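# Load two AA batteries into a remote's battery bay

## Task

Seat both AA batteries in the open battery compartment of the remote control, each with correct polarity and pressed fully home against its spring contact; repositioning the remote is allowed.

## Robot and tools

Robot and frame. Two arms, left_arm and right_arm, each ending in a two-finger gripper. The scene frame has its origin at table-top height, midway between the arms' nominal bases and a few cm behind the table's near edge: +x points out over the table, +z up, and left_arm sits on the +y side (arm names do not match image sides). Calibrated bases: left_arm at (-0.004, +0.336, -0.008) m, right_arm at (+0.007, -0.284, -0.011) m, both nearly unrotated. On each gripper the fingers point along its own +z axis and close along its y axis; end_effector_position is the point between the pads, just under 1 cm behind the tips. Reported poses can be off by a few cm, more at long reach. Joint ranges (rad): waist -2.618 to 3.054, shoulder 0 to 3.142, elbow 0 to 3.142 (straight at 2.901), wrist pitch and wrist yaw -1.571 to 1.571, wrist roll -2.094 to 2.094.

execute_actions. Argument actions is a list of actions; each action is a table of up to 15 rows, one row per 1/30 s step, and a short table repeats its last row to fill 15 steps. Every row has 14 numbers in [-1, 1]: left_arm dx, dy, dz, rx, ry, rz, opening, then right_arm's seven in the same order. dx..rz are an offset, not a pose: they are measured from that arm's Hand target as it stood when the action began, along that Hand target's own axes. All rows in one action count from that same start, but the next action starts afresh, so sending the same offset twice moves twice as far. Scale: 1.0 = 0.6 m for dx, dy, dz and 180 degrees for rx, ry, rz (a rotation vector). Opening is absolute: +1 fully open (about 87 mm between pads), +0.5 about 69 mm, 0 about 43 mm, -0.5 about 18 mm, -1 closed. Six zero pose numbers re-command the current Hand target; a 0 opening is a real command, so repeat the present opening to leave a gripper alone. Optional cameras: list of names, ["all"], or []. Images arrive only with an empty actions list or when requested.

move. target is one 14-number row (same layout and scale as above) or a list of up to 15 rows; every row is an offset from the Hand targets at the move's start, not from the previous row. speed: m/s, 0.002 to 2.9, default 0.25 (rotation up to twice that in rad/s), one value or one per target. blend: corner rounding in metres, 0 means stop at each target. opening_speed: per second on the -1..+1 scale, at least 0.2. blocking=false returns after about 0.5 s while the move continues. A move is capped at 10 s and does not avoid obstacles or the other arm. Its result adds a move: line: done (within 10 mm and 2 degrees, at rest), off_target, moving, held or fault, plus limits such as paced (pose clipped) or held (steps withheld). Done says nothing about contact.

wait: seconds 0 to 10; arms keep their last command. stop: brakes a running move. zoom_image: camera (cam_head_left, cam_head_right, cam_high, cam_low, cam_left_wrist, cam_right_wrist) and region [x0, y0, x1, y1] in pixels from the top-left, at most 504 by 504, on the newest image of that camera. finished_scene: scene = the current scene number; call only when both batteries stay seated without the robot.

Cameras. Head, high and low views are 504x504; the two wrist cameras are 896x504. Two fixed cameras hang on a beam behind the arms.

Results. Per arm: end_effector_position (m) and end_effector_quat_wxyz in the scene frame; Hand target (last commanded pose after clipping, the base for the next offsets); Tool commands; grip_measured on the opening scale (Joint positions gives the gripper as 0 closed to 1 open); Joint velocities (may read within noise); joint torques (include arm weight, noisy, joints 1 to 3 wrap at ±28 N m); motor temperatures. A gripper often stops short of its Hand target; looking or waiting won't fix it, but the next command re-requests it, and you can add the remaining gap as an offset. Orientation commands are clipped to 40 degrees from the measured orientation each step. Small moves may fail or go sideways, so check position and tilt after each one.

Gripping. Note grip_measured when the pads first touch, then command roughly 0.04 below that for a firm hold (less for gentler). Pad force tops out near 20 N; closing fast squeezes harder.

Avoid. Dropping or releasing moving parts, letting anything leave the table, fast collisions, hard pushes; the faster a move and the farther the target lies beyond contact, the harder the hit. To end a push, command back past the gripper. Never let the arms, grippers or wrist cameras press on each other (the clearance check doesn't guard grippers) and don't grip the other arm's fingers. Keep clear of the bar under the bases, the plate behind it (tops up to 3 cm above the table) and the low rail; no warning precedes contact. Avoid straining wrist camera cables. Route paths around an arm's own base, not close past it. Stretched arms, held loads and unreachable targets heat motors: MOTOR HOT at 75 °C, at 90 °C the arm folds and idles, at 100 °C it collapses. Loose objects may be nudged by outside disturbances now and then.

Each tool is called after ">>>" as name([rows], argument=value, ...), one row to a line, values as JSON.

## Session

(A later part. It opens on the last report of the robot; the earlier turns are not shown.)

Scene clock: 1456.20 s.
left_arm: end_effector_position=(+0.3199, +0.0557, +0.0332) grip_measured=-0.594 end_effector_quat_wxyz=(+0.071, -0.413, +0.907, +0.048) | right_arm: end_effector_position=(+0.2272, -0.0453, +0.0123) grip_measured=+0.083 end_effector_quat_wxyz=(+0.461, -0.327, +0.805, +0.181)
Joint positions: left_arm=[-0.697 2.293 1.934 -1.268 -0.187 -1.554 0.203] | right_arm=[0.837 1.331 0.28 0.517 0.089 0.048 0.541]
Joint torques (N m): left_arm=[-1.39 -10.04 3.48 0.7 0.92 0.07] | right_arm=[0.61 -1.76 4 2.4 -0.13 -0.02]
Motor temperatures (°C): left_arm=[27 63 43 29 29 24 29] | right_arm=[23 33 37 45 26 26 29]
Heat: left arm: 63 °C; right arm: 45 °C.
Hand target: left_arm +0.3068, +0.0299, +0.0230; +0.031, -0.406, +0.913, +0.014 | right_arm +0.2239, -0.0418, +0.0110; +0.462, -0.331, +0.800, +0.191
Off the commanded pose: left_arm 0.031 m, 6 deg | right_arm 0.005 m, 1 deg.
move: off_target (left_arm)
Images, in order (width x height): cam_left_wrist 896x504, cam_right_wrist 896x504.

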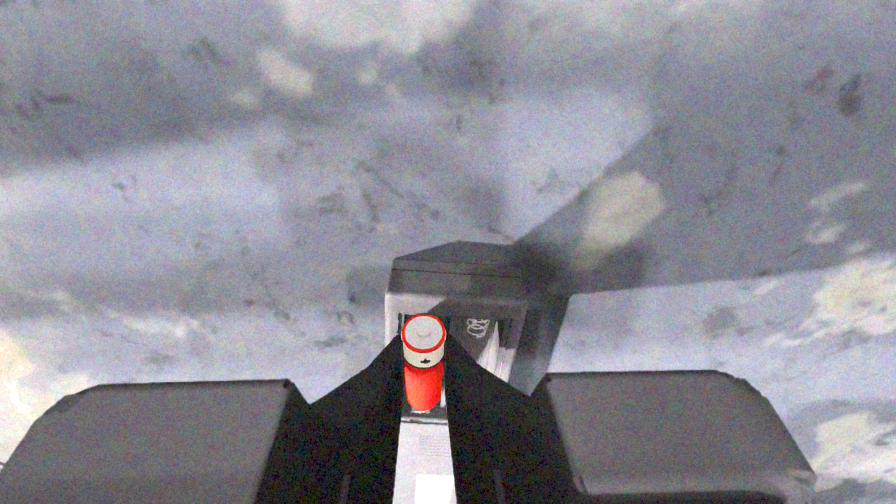

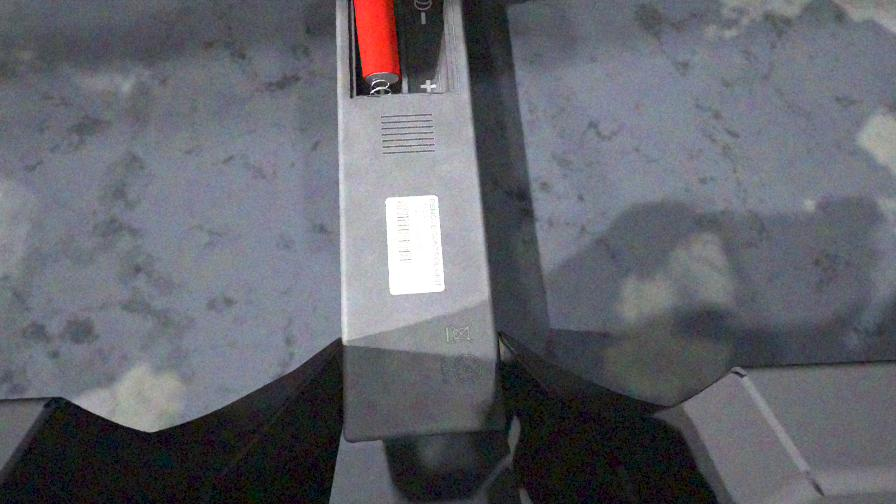

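I'll check the current state before continuing the insertion.

>>> execute_actions(actions=[])

>>> zoom_image(camera="cam_left_wrist", region=[300, 200, 600, 500])

>>> zoom_image(camera="cam_right_wrist", region=[250, 100, 600, 400])

Scene clock: 1504.07 s.
left_arm: end_effector_position=(+0.3199, +0.0557, +0.0332) grip_measured=-0.594 end_effector_quat_wxyz=(+0.071, -0.413, +0.907, +0.048) | right_arm: end_effector_position=(+0.2272, -0.0453, +0.0123) grip_measured=+0.083 end_effector_quat_wxyz=(+0.461, -0.327, +0.805, +0.181)
Joint positions: left_arm=[-0.697 2.293 1.934 -1.268 -0.187 -1.554 0.203] | right_arm=[0.837 1.331 0.28 0.517 0.089 0.048 0.541]
Joint velocities: within noise
Joint torques (N m): left_arm=[-1.37 -10.09 3.44 0.7 0.92 0.07] | right_arm=[0.61 -1.73 4.03 2.4 -0.14 -0.01]
Motor temperatures (°C): left_arm=[28 61 42 30 29 24 29] | right_arm=[23 32 37 45 26 26 29]
Heat: left arm: 61 °C; right arm: 45 °C.
Hand target: left_arm +0.3068, +0.0299, +0.0230; +0.031, -0.406, +0.913, +0.014 | right_arm +0.2239, -0.0418, +0.0110; +0.462, -0.331, +0.800, +0.191
Tool commands: left_gripper/opening=-0.64 right_gripper/opening=-0.02
Off the commanded pose: left_arm 0.031 m, 6 deg | right_arm 0.005 m, 1 deg.

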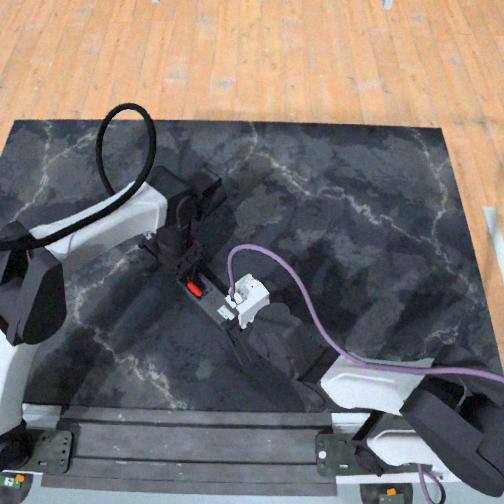

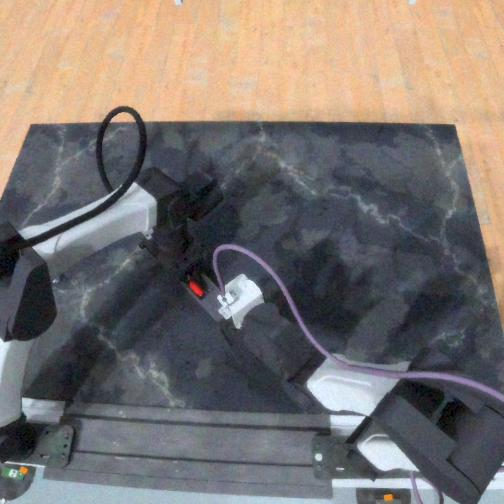

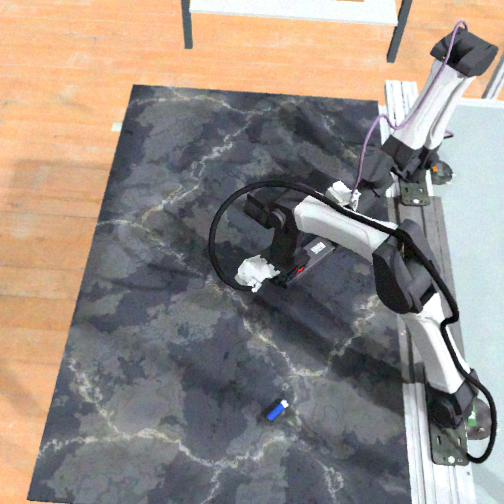

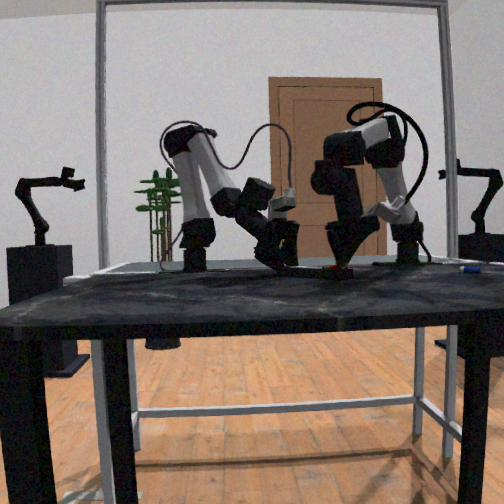

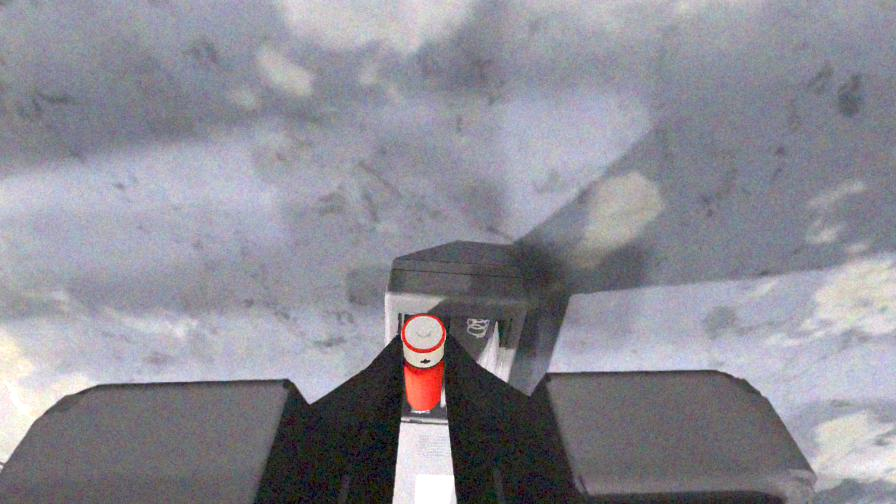

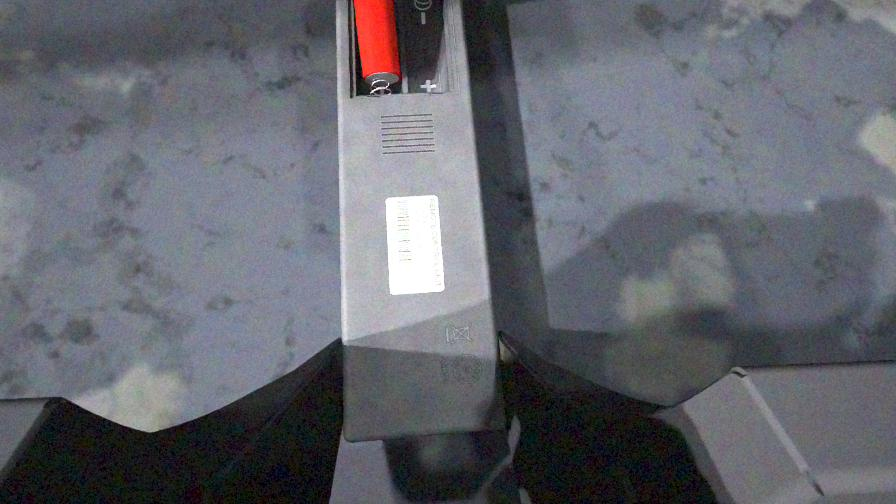

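Scaled by 1.680 from the camera's 896x504 image, which has a finer 1280x720 frame.

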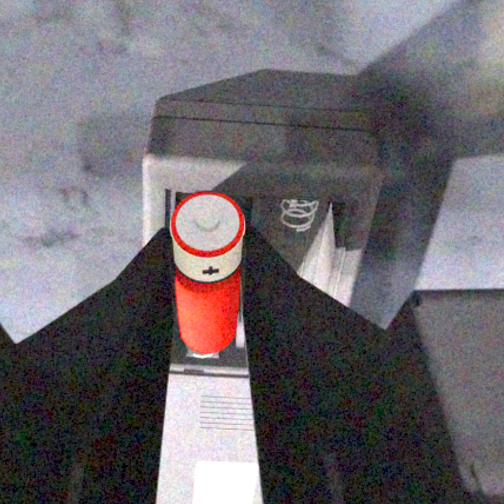

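Scaled by 1.440 from the camera's 896x504 image, which has a finer 1280x720 frame.

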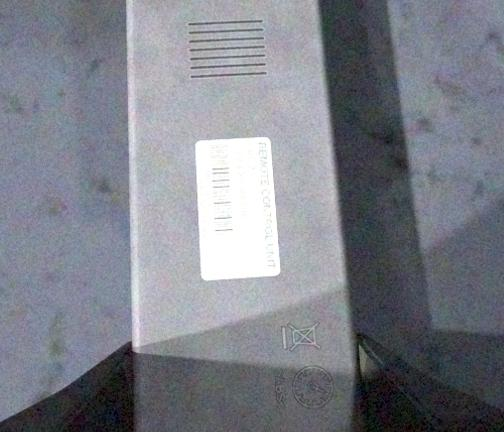

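>>> move(target=[0.0, 0.0, 0.0133, 0, 0, 0, -0.64, 0, 0, 0, 0, 0, 0, -0.02], speed=0.03, cameras=["cam_left_wrist", "cam_right_wrist"])

>>> zoom_image(camera="cam_left_wrist", region=[350, 240, 550, 440])

>>> zoom_image(camera="cam_right_wrist", region=[320, 0, 480, 160])

Scene clock: 1515.87 s.
left_arm: end_effector_position=(+0.3197, +0.0556, +0.0330) grip_measured=-0.594 end_effector_quat_wxyz=(+0.071, -0.414, +0.907, +0.043) | right_arm: end_effector_position=(+0.2272, -0.0453, +0.0123) grip_measured=+0.083 end_effector_quat_wxyz=(+0.461, -0.327, +0.805, +0.181)
Joint positions: left_arm=[-0.696 2.28 1.912 -1.249 -0.182 -1.552 0.203] | right_arm=[0.837 1.331 0.28 0.517 0.089 0.048 0.541]
Joint torques (N m): left_arm=[-1.39 -8.76 2.93 0.8 0.87 0.06] | right_arm=[0.61 -1.73 4.03 2.4 -0.13 -0.02]
Motor temperatures (°C): left_arm=[28 61 41 30 29 24 29] | right_arm=[23 32 37 45 26 26 29]
Heat: left arm: 61 °C; right arm: 45 °C.
Hand target: left_arm +0.3072, +0.0303, +0.0151; +0.031, -0.406, +0.913, +0.014 | right_arm +0.2239, -0.0418, +0.0110; +0.462, -0.331, +0.800, +0.191
Off the commanded pose: left_arm 0.033 m, 6 deg | right_arm 0.005 m, 1 deg.
move: off_target (left_arm)
Images, in order (width x height): cam_left_wrist 896x504, cam_right_wrist 896x504.

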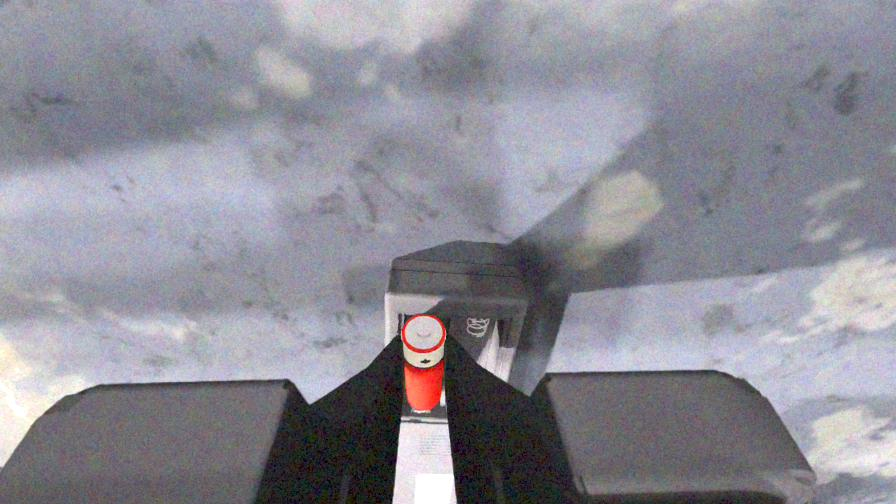

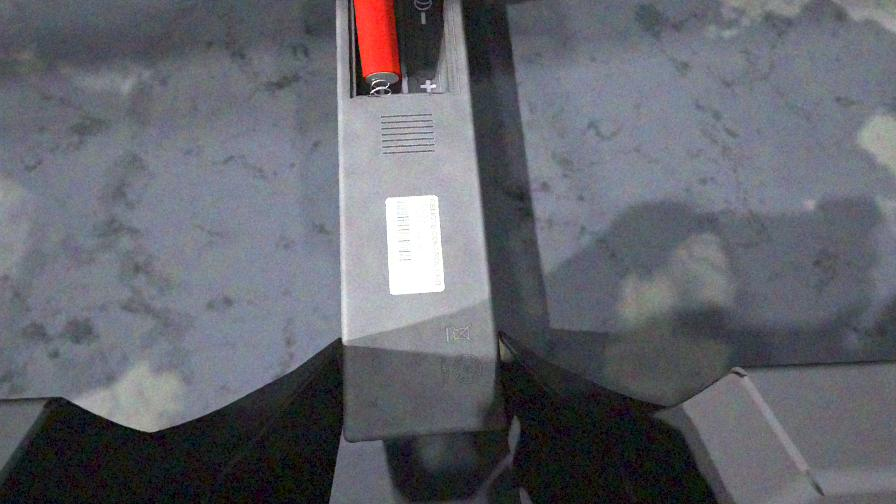

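Scaled by 2.520 from the camera's 896x504 image, which has a finer 1280x720 frame.

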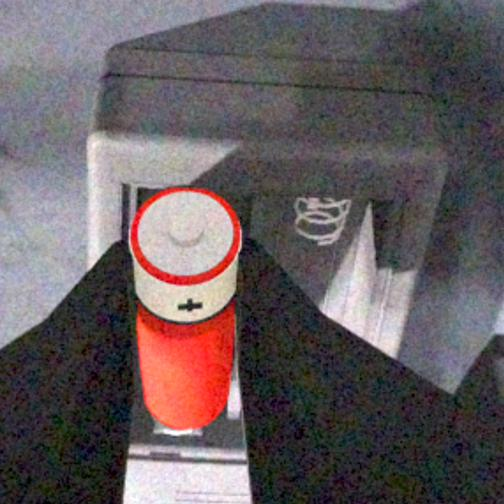

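Scaled by 3.150 from the camera's 896x504 image, which has a finer 1280x720 frame.

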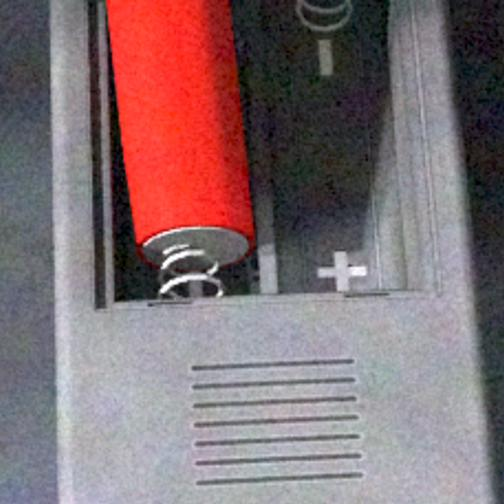

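>>> zoom_image(camera="cam_left_wrist", region=[380, 280, 540, 380])

>>> zoom_image(camera="cam_left_wrist", region=[390, 295, 470, 375])

Scaled by 3.150 from the camera's 896x504 image, which has a finer 1280x720 frame.

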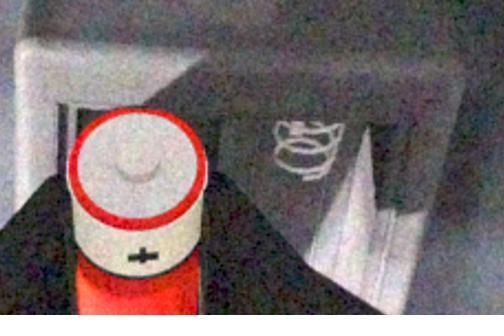

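Scaled by 6.300 from the camera's 896x504 image, which has a finer 1280x720 frame.

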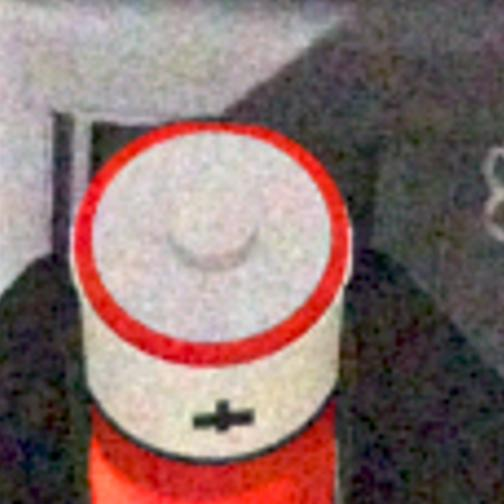

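>>> move(target=[0.02, 0.0, 0.0, 0, 0, 0, -0.64, 0, 0, 0, 0, 0, 0, -0.02], speed=0.03, cameras=["cam_left_wrist", "cam_right_wrist"])

>>> zoom_image(camera="cam_left_wrist", region=[380, 280, 540, 440])

>>> zoom_image(camera="cam_right_wrist", region=[320, 0, 480, 120])

Scene clock: 1642.17 s.
left_arm: end_effector_position=(+0.3195, +0.0553, +0.0330) grip_measured=-0.594 end_effector_quat_wxyz=(+0.072, -0.413, +0.907, +0.043) | right_arm: end_effector_position=(+0.2272, -0.0453, +0.0123) grip_measured=+0.083 end_effector_quat_wxyz=(+0.461, -0.327, +0.805, +0.181)
Joint positions: left_arm=[-0.697 2.28 1.912 -1.249 -0.184 -1.552 0.203] | right_arm=[0.837 1.331 0.28 0.517 0.089 0.048 0.541]
Joint torques (N m): left_arm=[-3.32 -8.8 2.59 0.79 0.89 -0.18] | right_arm=[0.62 -1.73 4.01 2.4 -0.14 -0.02]
Motor temperatures (°C): left_arm=[28 55 39 31 30 24 29] | right_arm=[23 31 37 45 26 26 29]
Heat: left arm: 55 °C; right arm: 45 °C.
Hand target: left_arm +0.2992, +0.0214, +0.0142; +0.031, -0.406, +0.913, +0.014 | right_arm +0.2239, -0.0418, +0.0110; +0.462, -0.331, +0.800, +0.191
Off the commanded pose: left_arm 0.044 m, 6 deg | right_arm 0.005 m, 1 deg.
move: off_target (left_arm)
Images, in order (width x height): cam_left_wrist 896x504, cam_right_wrist 896x504.

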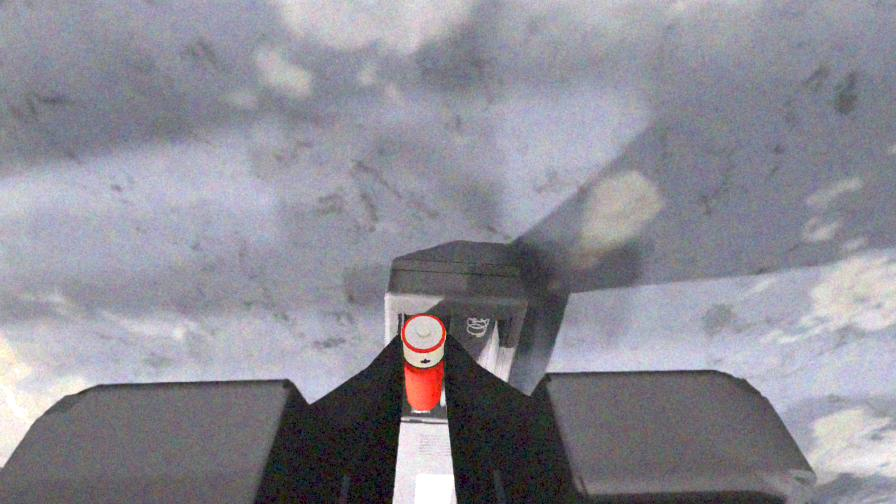

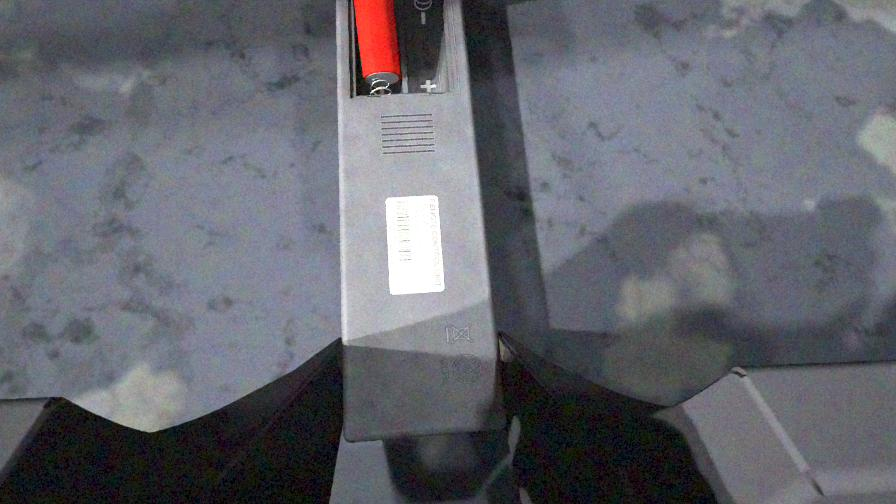

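Scaled by 3.150 from the camera's 896x504 image, which has a finer 1280x720 frame.

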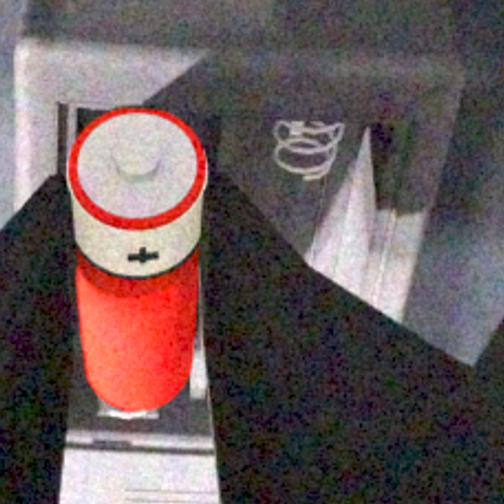

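Scaled by 3.150 from the camera's 896x504 image, which has a finer 1280x720 frame.

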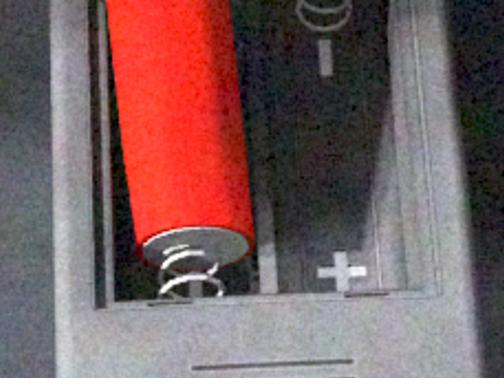

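>>> move([
  [0.0, 0.0, -0.022, 0, 0, 0, -0.64, 0, 0, 0, 0, 0, 0, -0.02],
  [0.0, 0.0, -0.005, 0, 0, 0, -0.64, 0, 0, 0, 0, 0, 0, -0.02],
], speed=0.03, cameras=["cam_left_wrist", "cam_right_wrist"])

>>> zoom_image(camera="cam_left_wrist", region=[380, 280, 540, 440])

>>> zoom_image(camera="cam_right_wrist", region=[320, 0, 480, 120])

Scene clock: 1663.57 s.
left_arm: end_effector_position=(+0.3183, +0.0533, +0.0326) grip_measured=-0.594 end_effector_quat_wxyz=(+0.072, -0.413, +0.907, +0.042) | right_arm: end_effector_position=(+0.2272, -0.0453, +0.0123) grip_measured=+0.083 end_effector_quat_wxyz=(+0.461, -0.327, +0.805, +0.181)
Joint positions: left_arm=[-0.702 2.28 1.911 -1.245 -0.182 -1.555 0.203] | right_arm=[0.837 1.331 0.28 0.517 0.089 0.048 0.541]
Joint torques (N m): left_arm=[-2.89 -8.85 3.59 0.68 0.88 -0.17] | right_arm=[0.62 -1.76 4 2.4 -0.14 -0.01]
Motor temperatures (°C): left_arm=[28 55 38 31 30 24 29] | right_arm=[23 31 37 45 26 26 29]
Heat: left arm: 55 °C; right arm: 45 °C.
Hand target: left_arm +0.2991, +0.0213, +0.0172; +0.031, -0.406, +0.913, +0.014 | right_arm +0.2239, -0.0418, +0.0110; +0.462, -0.331, +0.800, +0.191
Off the commanded pose: left_arm 0.040 m, 6 deg | right_arm 0.005 m, 1 deg.
move: off_target (left_arm)
Images, in order (width x height): cam_left_wrist 896x504, cam_right_wrist 896x504.

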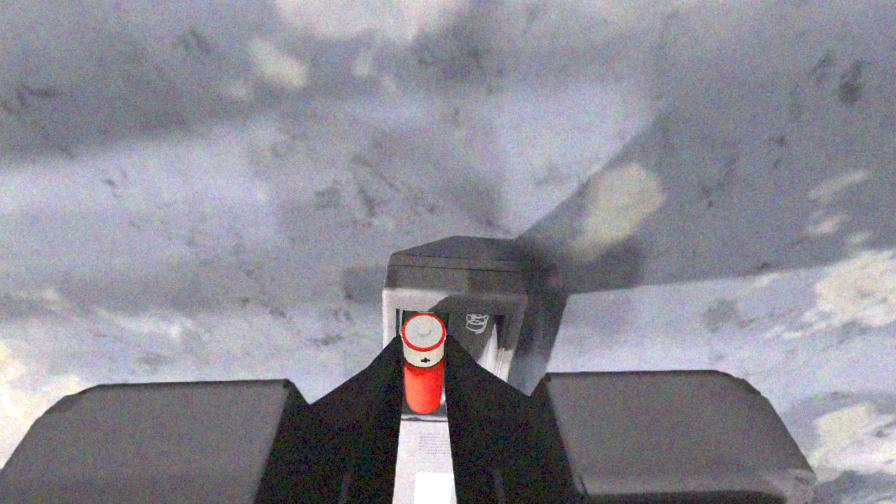

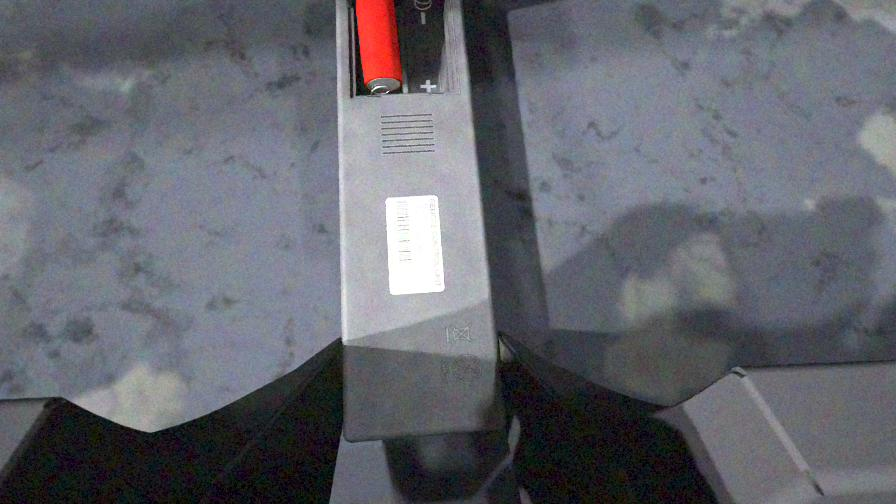

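Scaled by 3.150 from the camera's 896x504 image, which has a finer 1280x720 frame.

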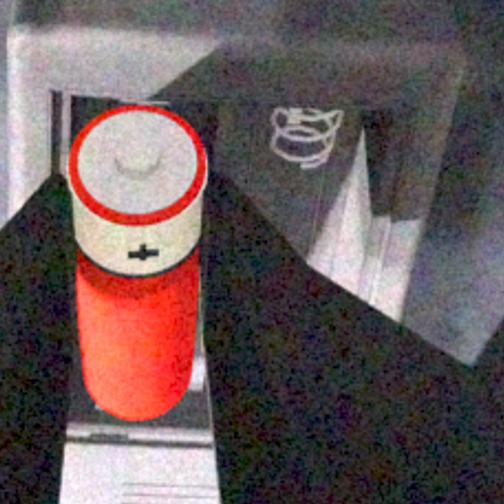

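Scaled by 3.150 from the camera's 896x504 image, which has a finer 1280x720 frame.

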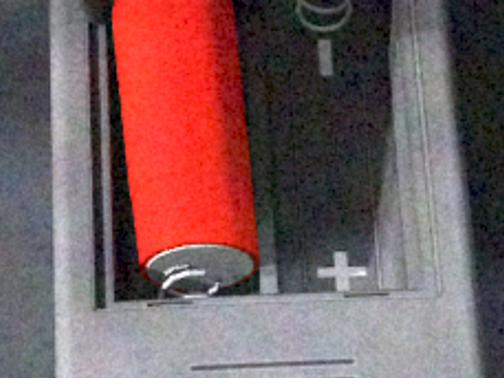

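>>> move([
  [-0.0133, 0.0, 0.008, 0, 0, 0, -0.64, 0, 0, 0, 0, 0, 0, -0.02],
  [-0.0133, 0.0, 0.008, 0, 0, 0, -0.54, 0, 0, 0, 0, 0, 0, -0.02],
], speed=0.03, opening_speed=0.2, cameras=["cam_left_wrist", "cam_right_wrist"])

>>> zoom_image(camera="cam_left_wrist", region=[380, 280, 540, 440])

>>> zoom_image(camera="cam_right_wrist", region=[320, 0, 480, 120])

Scene clock: 1698.70 s.
left_arm: end_effector_position=(+0.3193, +0.0525, +0.0325) grip_measured=-0.540 end_effector_quat_wxyz=(+0.073, -0.413, +0.907, +0.039) | right_arm: end_effector_position=(+0.2272, -0.0453, +0.0123) grip_measured=+0.083 end_effector_quat_wxyz=(+0.461, -0.327, +0.805, +0.181)
Joint positions: left_arm=[-0.702 2.279 1.908 -1.238 -0.182 -1.555 0.23] | right_arm=[0.837 1.331 0.28 0.517 0.089 0.048 0.541]
Joint torques (N m): left_arm=[-1.58 -8.58 2.8 0.78 0.86 0] | right_arm=[0.62 -1.76 4.01 2.4 -0.14 -0.02]
Heat: left arm: 54 °C; right arm: 45 °C.
Hand target: left_arm +0.3046, +0.0274, +0.0130; +0.031, -0.406, +0.913, +0.014 | right_arm +0.2239, -0.0418, +0.0110; +0.462, -0.331, +0.800, +0.191
Off the commanded pose: left_arm 0.035 m, 6 deg | right_arm 0.005 m, 1 deg.
move: off_target (left_arm); target 2's new opening was sent with left_arm's hand 0.035 m and 6 deg from that target
Images, in order (width x height): cam_left_wrist 896x504, cam_right_wrist 896x504.

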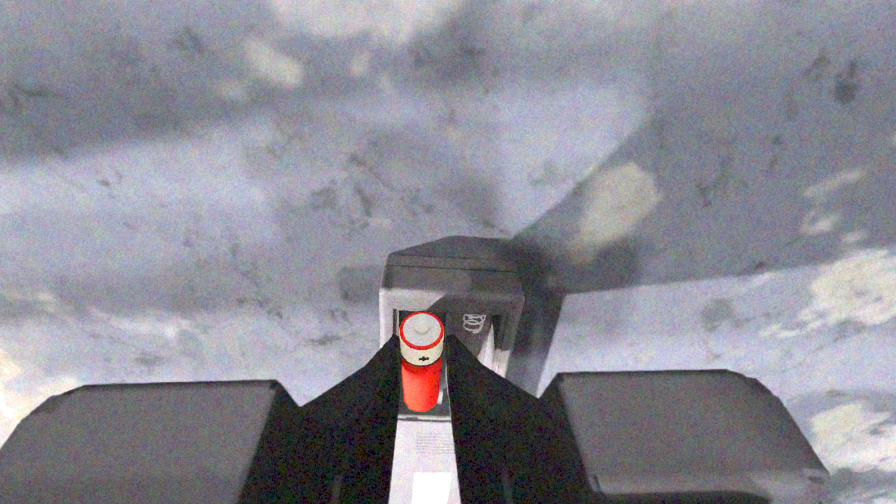

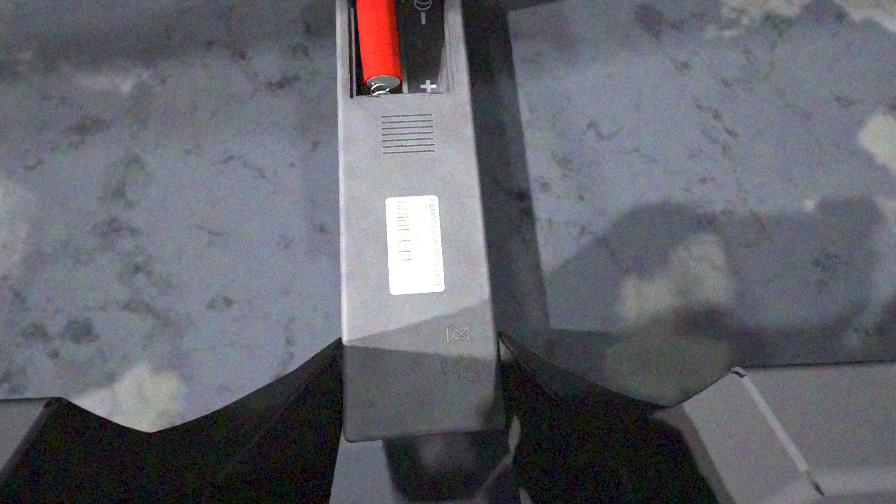

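Scaled by 3.150 from the camera's 896x504 image, which has a finer 1280x720 frame.

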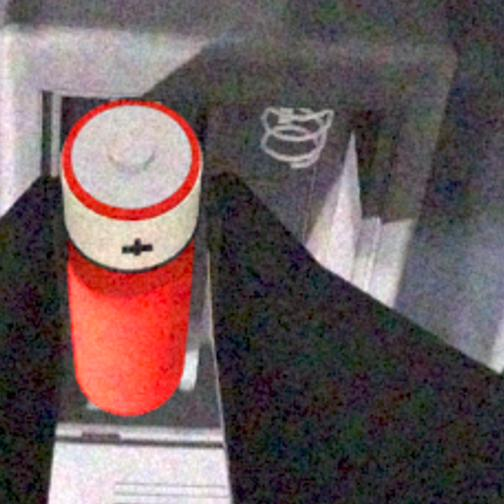

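Scaled by 3.150 from the camera's 896x504 image, which has a finer 1280x720 frame.

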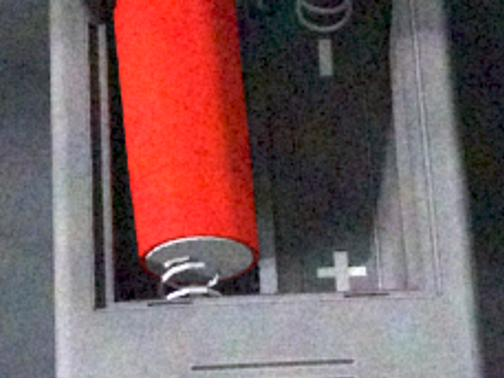

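>>> move([
  [0.0, 0.0, 0.0, 0, 0, 0, -0.42, 0, 0, 0, 0, 0, 0, -0.02],
  [-0.051, 0.0037, -0.0499, 0, 0, 0, -0.42, 0, 0, 0, 0, 0, 0, -0.02],
  [-0.0564, 0.0006, -0.1038, 0, 0, 0, -0.42, 0, 0, 0, 0, 0, 0, -0.02],
], speed=0.05, opening_speed=0.3, cameras=["cam_left_wrist", "cam_right_wrist"])

>>> zoom_image(camera="cam_left_wrist", region=[320, 240, 520, 440])

>>> zoom_image(camera="cam_right_wrist", region=[320, 0, 480, 120])

Scene clock: 1717.10 s.
left_arm: end_effector_position=(+0.3187, +0.0551, +0.0699) grip_measured=-0.420 end_effector_quat_wxyz=(+0.027, -0.409, +0.912, +0.028) | right_arm: end_effector_position=(+0.2270, -0.0451, +0.0123) grip_measured=+0.083 end_effector_quat_wxyz=(+0.460, -0.328, +0.805, +0.182)
Joint positions: left_arm=[-0.662 2.29 2.067 -1.402 -0.092 -1.504 0.29] | right_arm=[0.837 1.331 0.28 0.517 0.087 0.048 0.541]
Joint torques (N m): left_arm=[0.32 -10.37 10.29 0.12 0 0.13] | right_arm=[0.59 -1.72 4.01 2.4 -0.14 -0.01]
Heat: left arm: 54 °C; right arm: 45 °C.
Hand target: left_arm +0.3241, +0.0495, +0.0775; +0.031, -0.406, +0.913, +0.014 | right_arm +0.2239, -0.0418, +0.0110; +0.462, -0.331, +0.800, +0.191
Off the commanded pose: left_arm 0.011 m, 2 deg | right_arm 0.005 m, 1 deg.
move: off_target (left_arm)
Images, in order (width x height): cam_left_wrist 896x504, cam_right_wrist 896x504.

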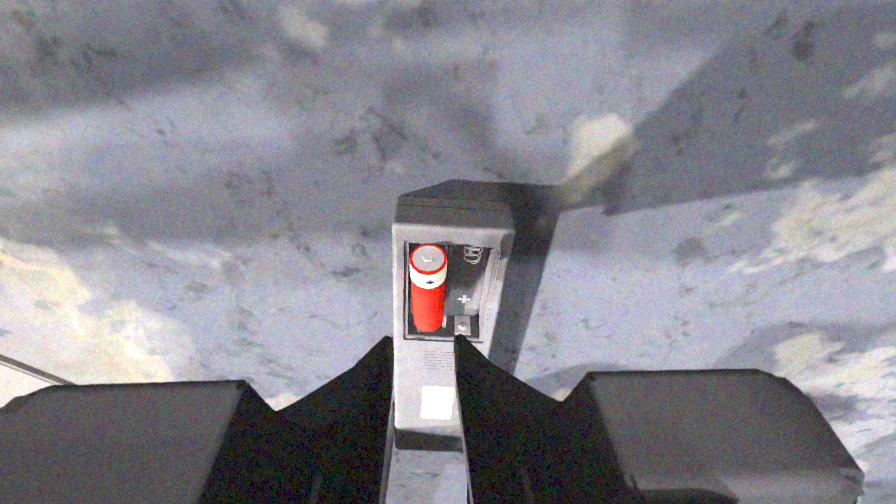

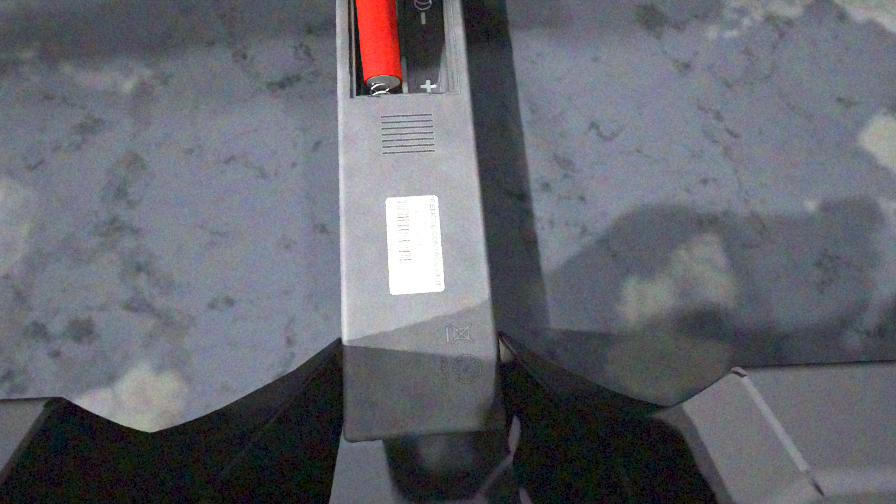

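Scaled by 2.520 from the camera's 896x504 image, which has a finer 1280x720 frame.

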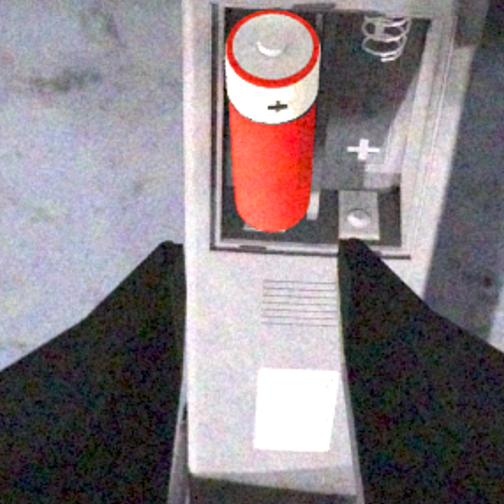

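Scaled by 3.150 from the camera's 896x504 image, which has a finer 1280x720 frame.

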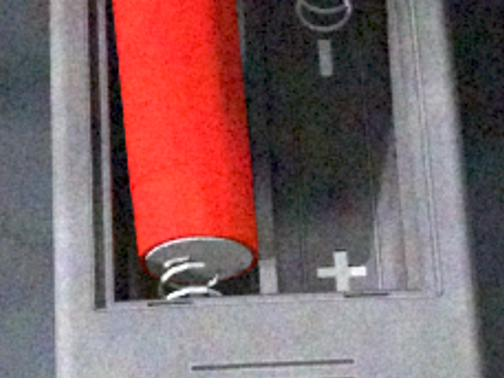

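>>> move([
  [0.0, 0.0, 0.0, 0, 0, 0, -0.95, 0, 0, 0, 0, 0, 0, -0.02],
  [0.0093, -0.00425, 0.03695, 0, 0, 0, -0.95, 0, 0, 0, 0, 0, 0, -0.02],
], speed=0.06, cameras=["cam_left_wrist"])

>>> zoom_image(camera="cam_left_wrist", region=[320, 240, 520, 440])

Scene clock: 1746.50 s.
left_arm: end_effector_position=(+0.3223, +0.0520, +0.0575) grip_measured=-0.950 end_effector_quat_wxyz=(+0.029, -0.409, +0.912, +0.024) | right_arm: end_effector_position=(+0.2270, -0.0451, +0.0123) grip_measured=+0.083 end_effector_quat_wxyz=(+0.460, -0.328, +0.805, +0.182)
Joint positions: left_arm=[-0.662 2.3 2.036 -1.351 -0.092 -1.504 0.025] | right_arm=[0.837 1.331 0.28 0.517 0.087 0.048 0.541]
Joint torques (N m): left_arm=[-0.36 -10.7 5.82 0.42 -0.01 0.05] | right_arm=[0.62 -1.73 4 2.4 -0.14 -0.01]
Motor temperatures (°C): left_arm=[28 59 42 30 29 24 28] | right_arm=[23 30 36 45 26 26 29]
Heat: left arm: 59 °C; right arm: 45 °C.
Hand target: left_arm +0.3233, +0.0448, +0.0549; +0.031, -0.406, +0.913, +0.014 | right_arm +0.2239, -0.0418, +0.0110; +0.462, -0.331, +0.800, +0.191
Off the commanded pose: left_arm 0.008 m, 1 deg | right_arm 0.005 m, 1 deg.
move: done
Images, in order (width x height): cam_left_wrist 896x504.

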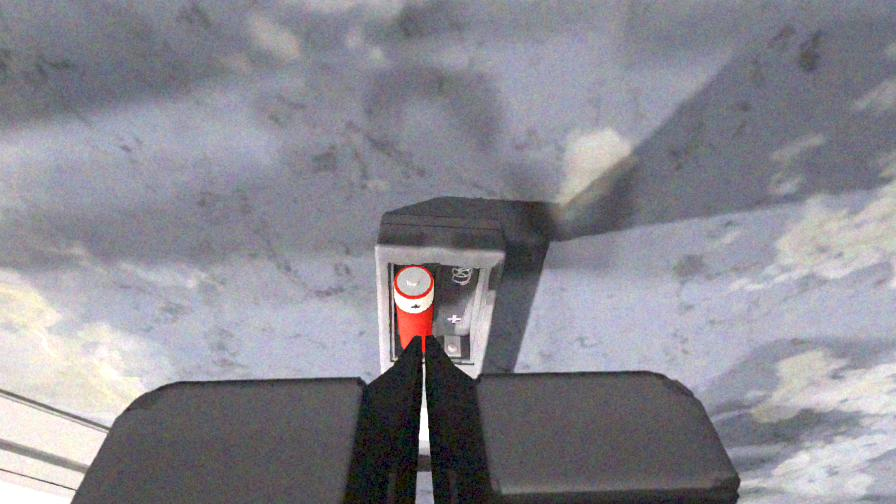

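Scaled by 2.520 from the camera's 896x504 image, which has a finer 1280x720 frame.

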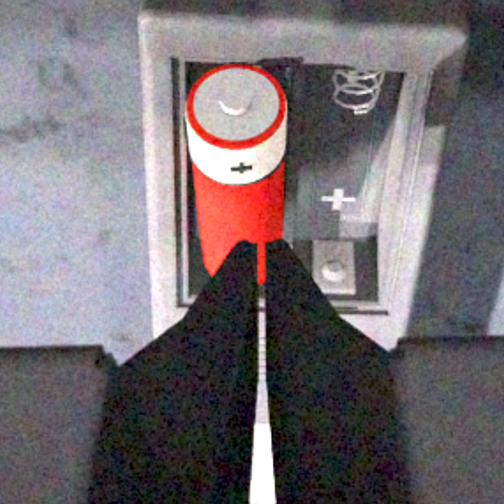

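>>> move(target=[0.0, 0.0075, 0.014, 0, 0, 0, -0.95, 0, 0, 0, 0, 0, 0, -0.02], speed=0.05, cameras=["cam_left_wrist"])

>>> zoom_image(camera="cam_left_wrist", region=[320, 240, 520, 440])

Scene clock: 1761.30 s.
left_arm: end_effector_position=(+0.3194, +0.0533, +0.0426) grip_measured=-0.950 end_effector_quat_wxyz=(+0.026, -0.409, +0.912, +0.028) | right_arm: end_effector_position=(+0.2270, -0.0451, +0.0123) grip_measured=+0.083 end_effector_quat_wxyz=(+0.460, -0.328, +0.805, +0.182)
Joint positions: left_arm=[-0.662 2.3 1.977 -1.302 -0.088 -1.504 0.025] | right_arm=[0.837 1.331 0.28 0.517 0.087 0.048 0.541]
Joint torques (N m): left_arm=[-0.18 -12.41 5.12 0.39 -0.04 0.08] | right_arm=[0.65 -1.72 4.03 2.4 -0.14 -0.01]
Motor temperatures (°C): left_arm=[28 60 41 30 29 24 28] | right_arm=[23 30 36 45 26 26 29]
Heat: left arm: 60 °C; right arm: 45 °C.
Hand target: left_arm +0.3203, +0.0483, +0.0466; +0.031, -0.406, +0.913, +0.014 | right_arm +0.2239, -0.0418, +0.0110; +0.462, -0.331, +0.800, +0.191
Off the commanded pose: left_arm 0.006 m, 2 deg | right_arm 0.005 m, 1 deg.
move: done
Images, in order (width x height): cam_left_wrist 896x504.

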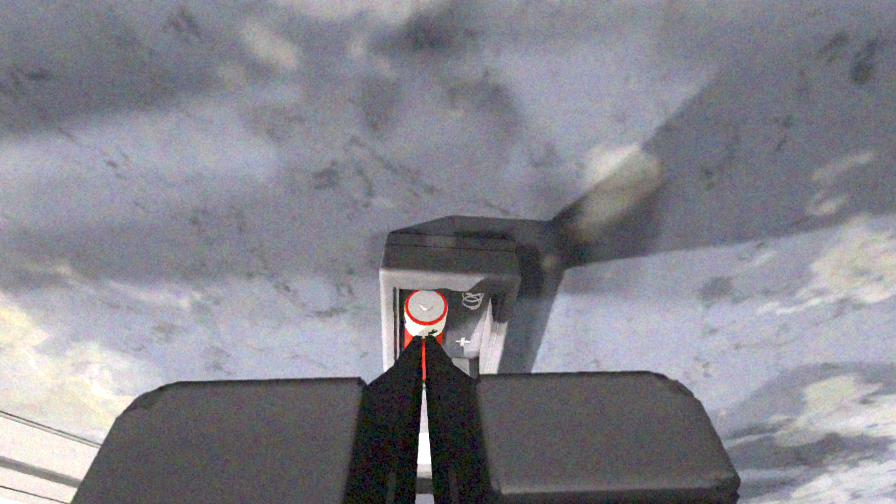

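Scaled by 2.520 from the camera's 896x504 image, which has a finer 1280x720 frame.

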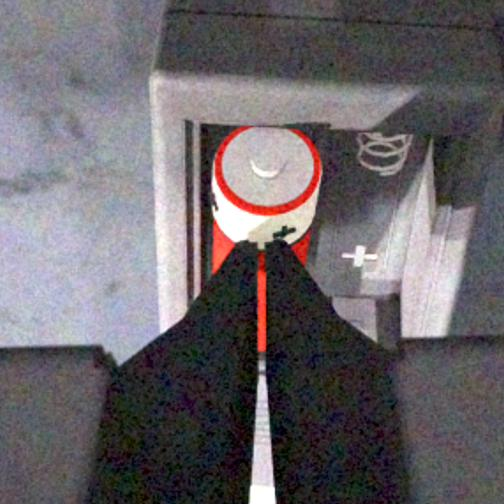

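>>> move(target=[0.0, 0.0, 0.0277, 0, 0, 0, -0.95, 0, 0, 0, 0, 0, 0, -0.02], speed=0.03, cameras=["cam_left_wrist", "cam_right_wrist"])

>>> zoom_image(camera="cam_left_wrist", region=[320, 240, 520, 440])

>>> zoom_image(camera="cam_right_wrist", region=[320, 0, 480, 120])

Scene clock: 1768.73 s.
left_arm: end_effector_position=(+0.3202, +0.0504, +0.0379) grip_measured=-0.950 end_effector_quat_wxyz=(+0.027, -0.409, +0.912, +0.016) | right_arm: end_effector_position=(+0.2270, -0.0451, +0.0123) grip_measured=+0.083 end_effector_quat_wxyz=(+0.460, -0.328, +0.805, +0.182)
Joint positions: left_arm=[-0.662 2.288 1.937 -1.253 -0.079 -1.503 0.025] | right_arm=[0.837 1.331 0.28 0.517 0.087 0.048 0.541]
Joint torques (N m): left_arm=[0.06 -10.77 3.67 0.54 -0.15 0.11] | right_arm=[0.61 -1.73 4.01 2.4 -0.13 -0.01]
Motor temperatures (°C): left_arm=[28 61 41 30 29 24 28] | right_arm=[23 30 36 45 26 26 29]
Heat: left arm: 61 °C; right arm: 45 °C.
Hand target: left_arm +0.3211, +0.0491, +0.0300; +0.031, -0.406, +0.913, +0.014 | right_arm +0.2239, -0.0418, +0.0110; +0.462, -0.331, +0.800, +0.191
Off the commanded pose: left_arm 0.008 m, 1 deg | right_arm 0.005 m, 1 deg.
move: done
Images, in order (width x height): cam_left_wrist 896x504, cam_right_wrist 896x504.

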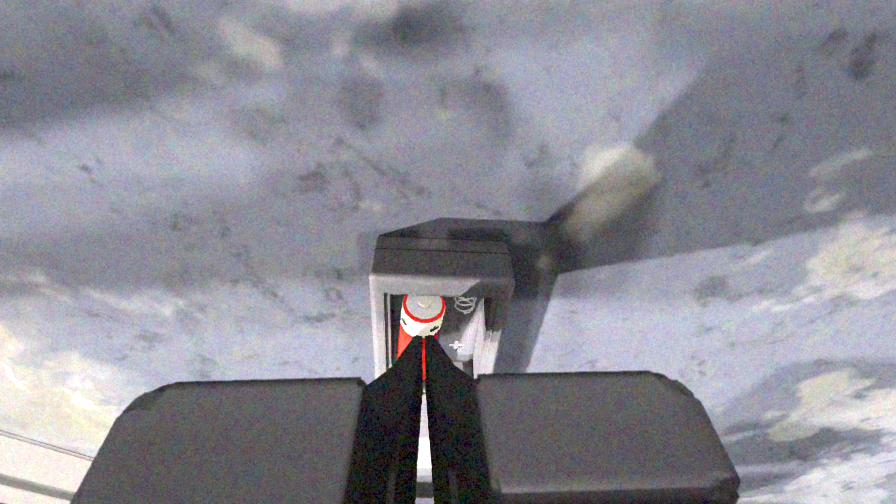

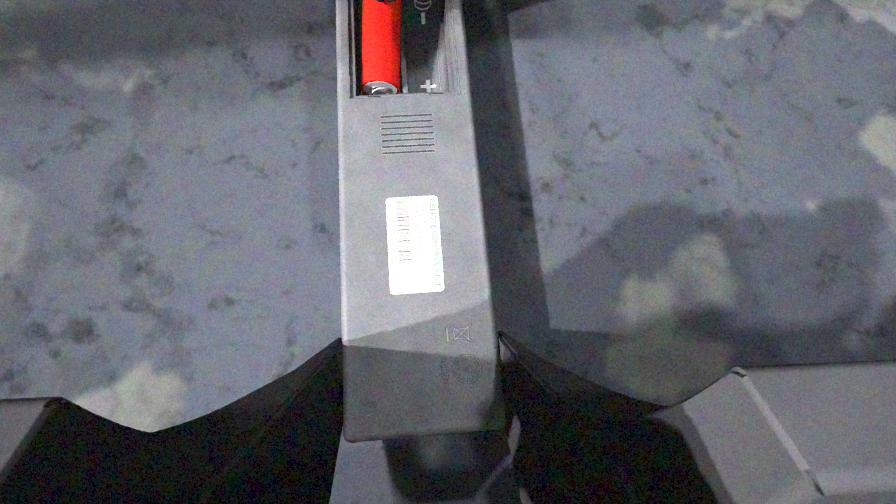

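Scaled by 2.520 from the camera's 896x504 image, which has a finer 1280x720 frame.

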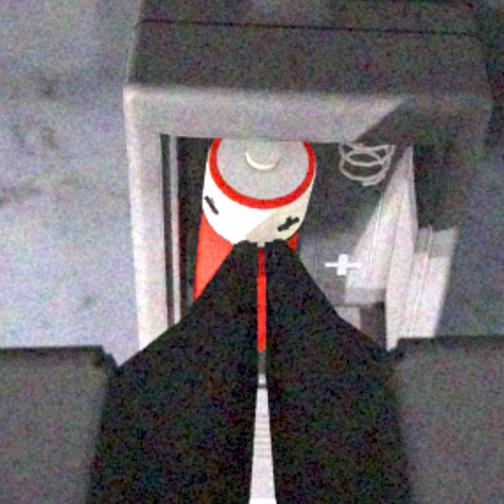

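Scaled by 3.150 from the camera's 896x504 image, which has a finer 1280x720 frame.

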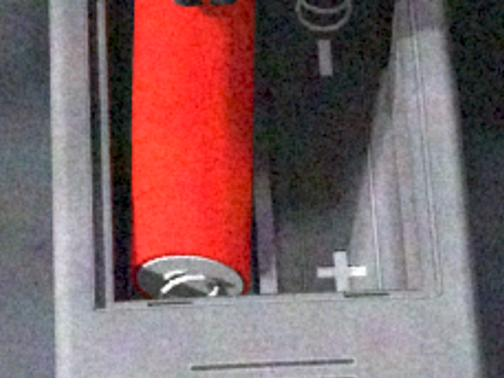

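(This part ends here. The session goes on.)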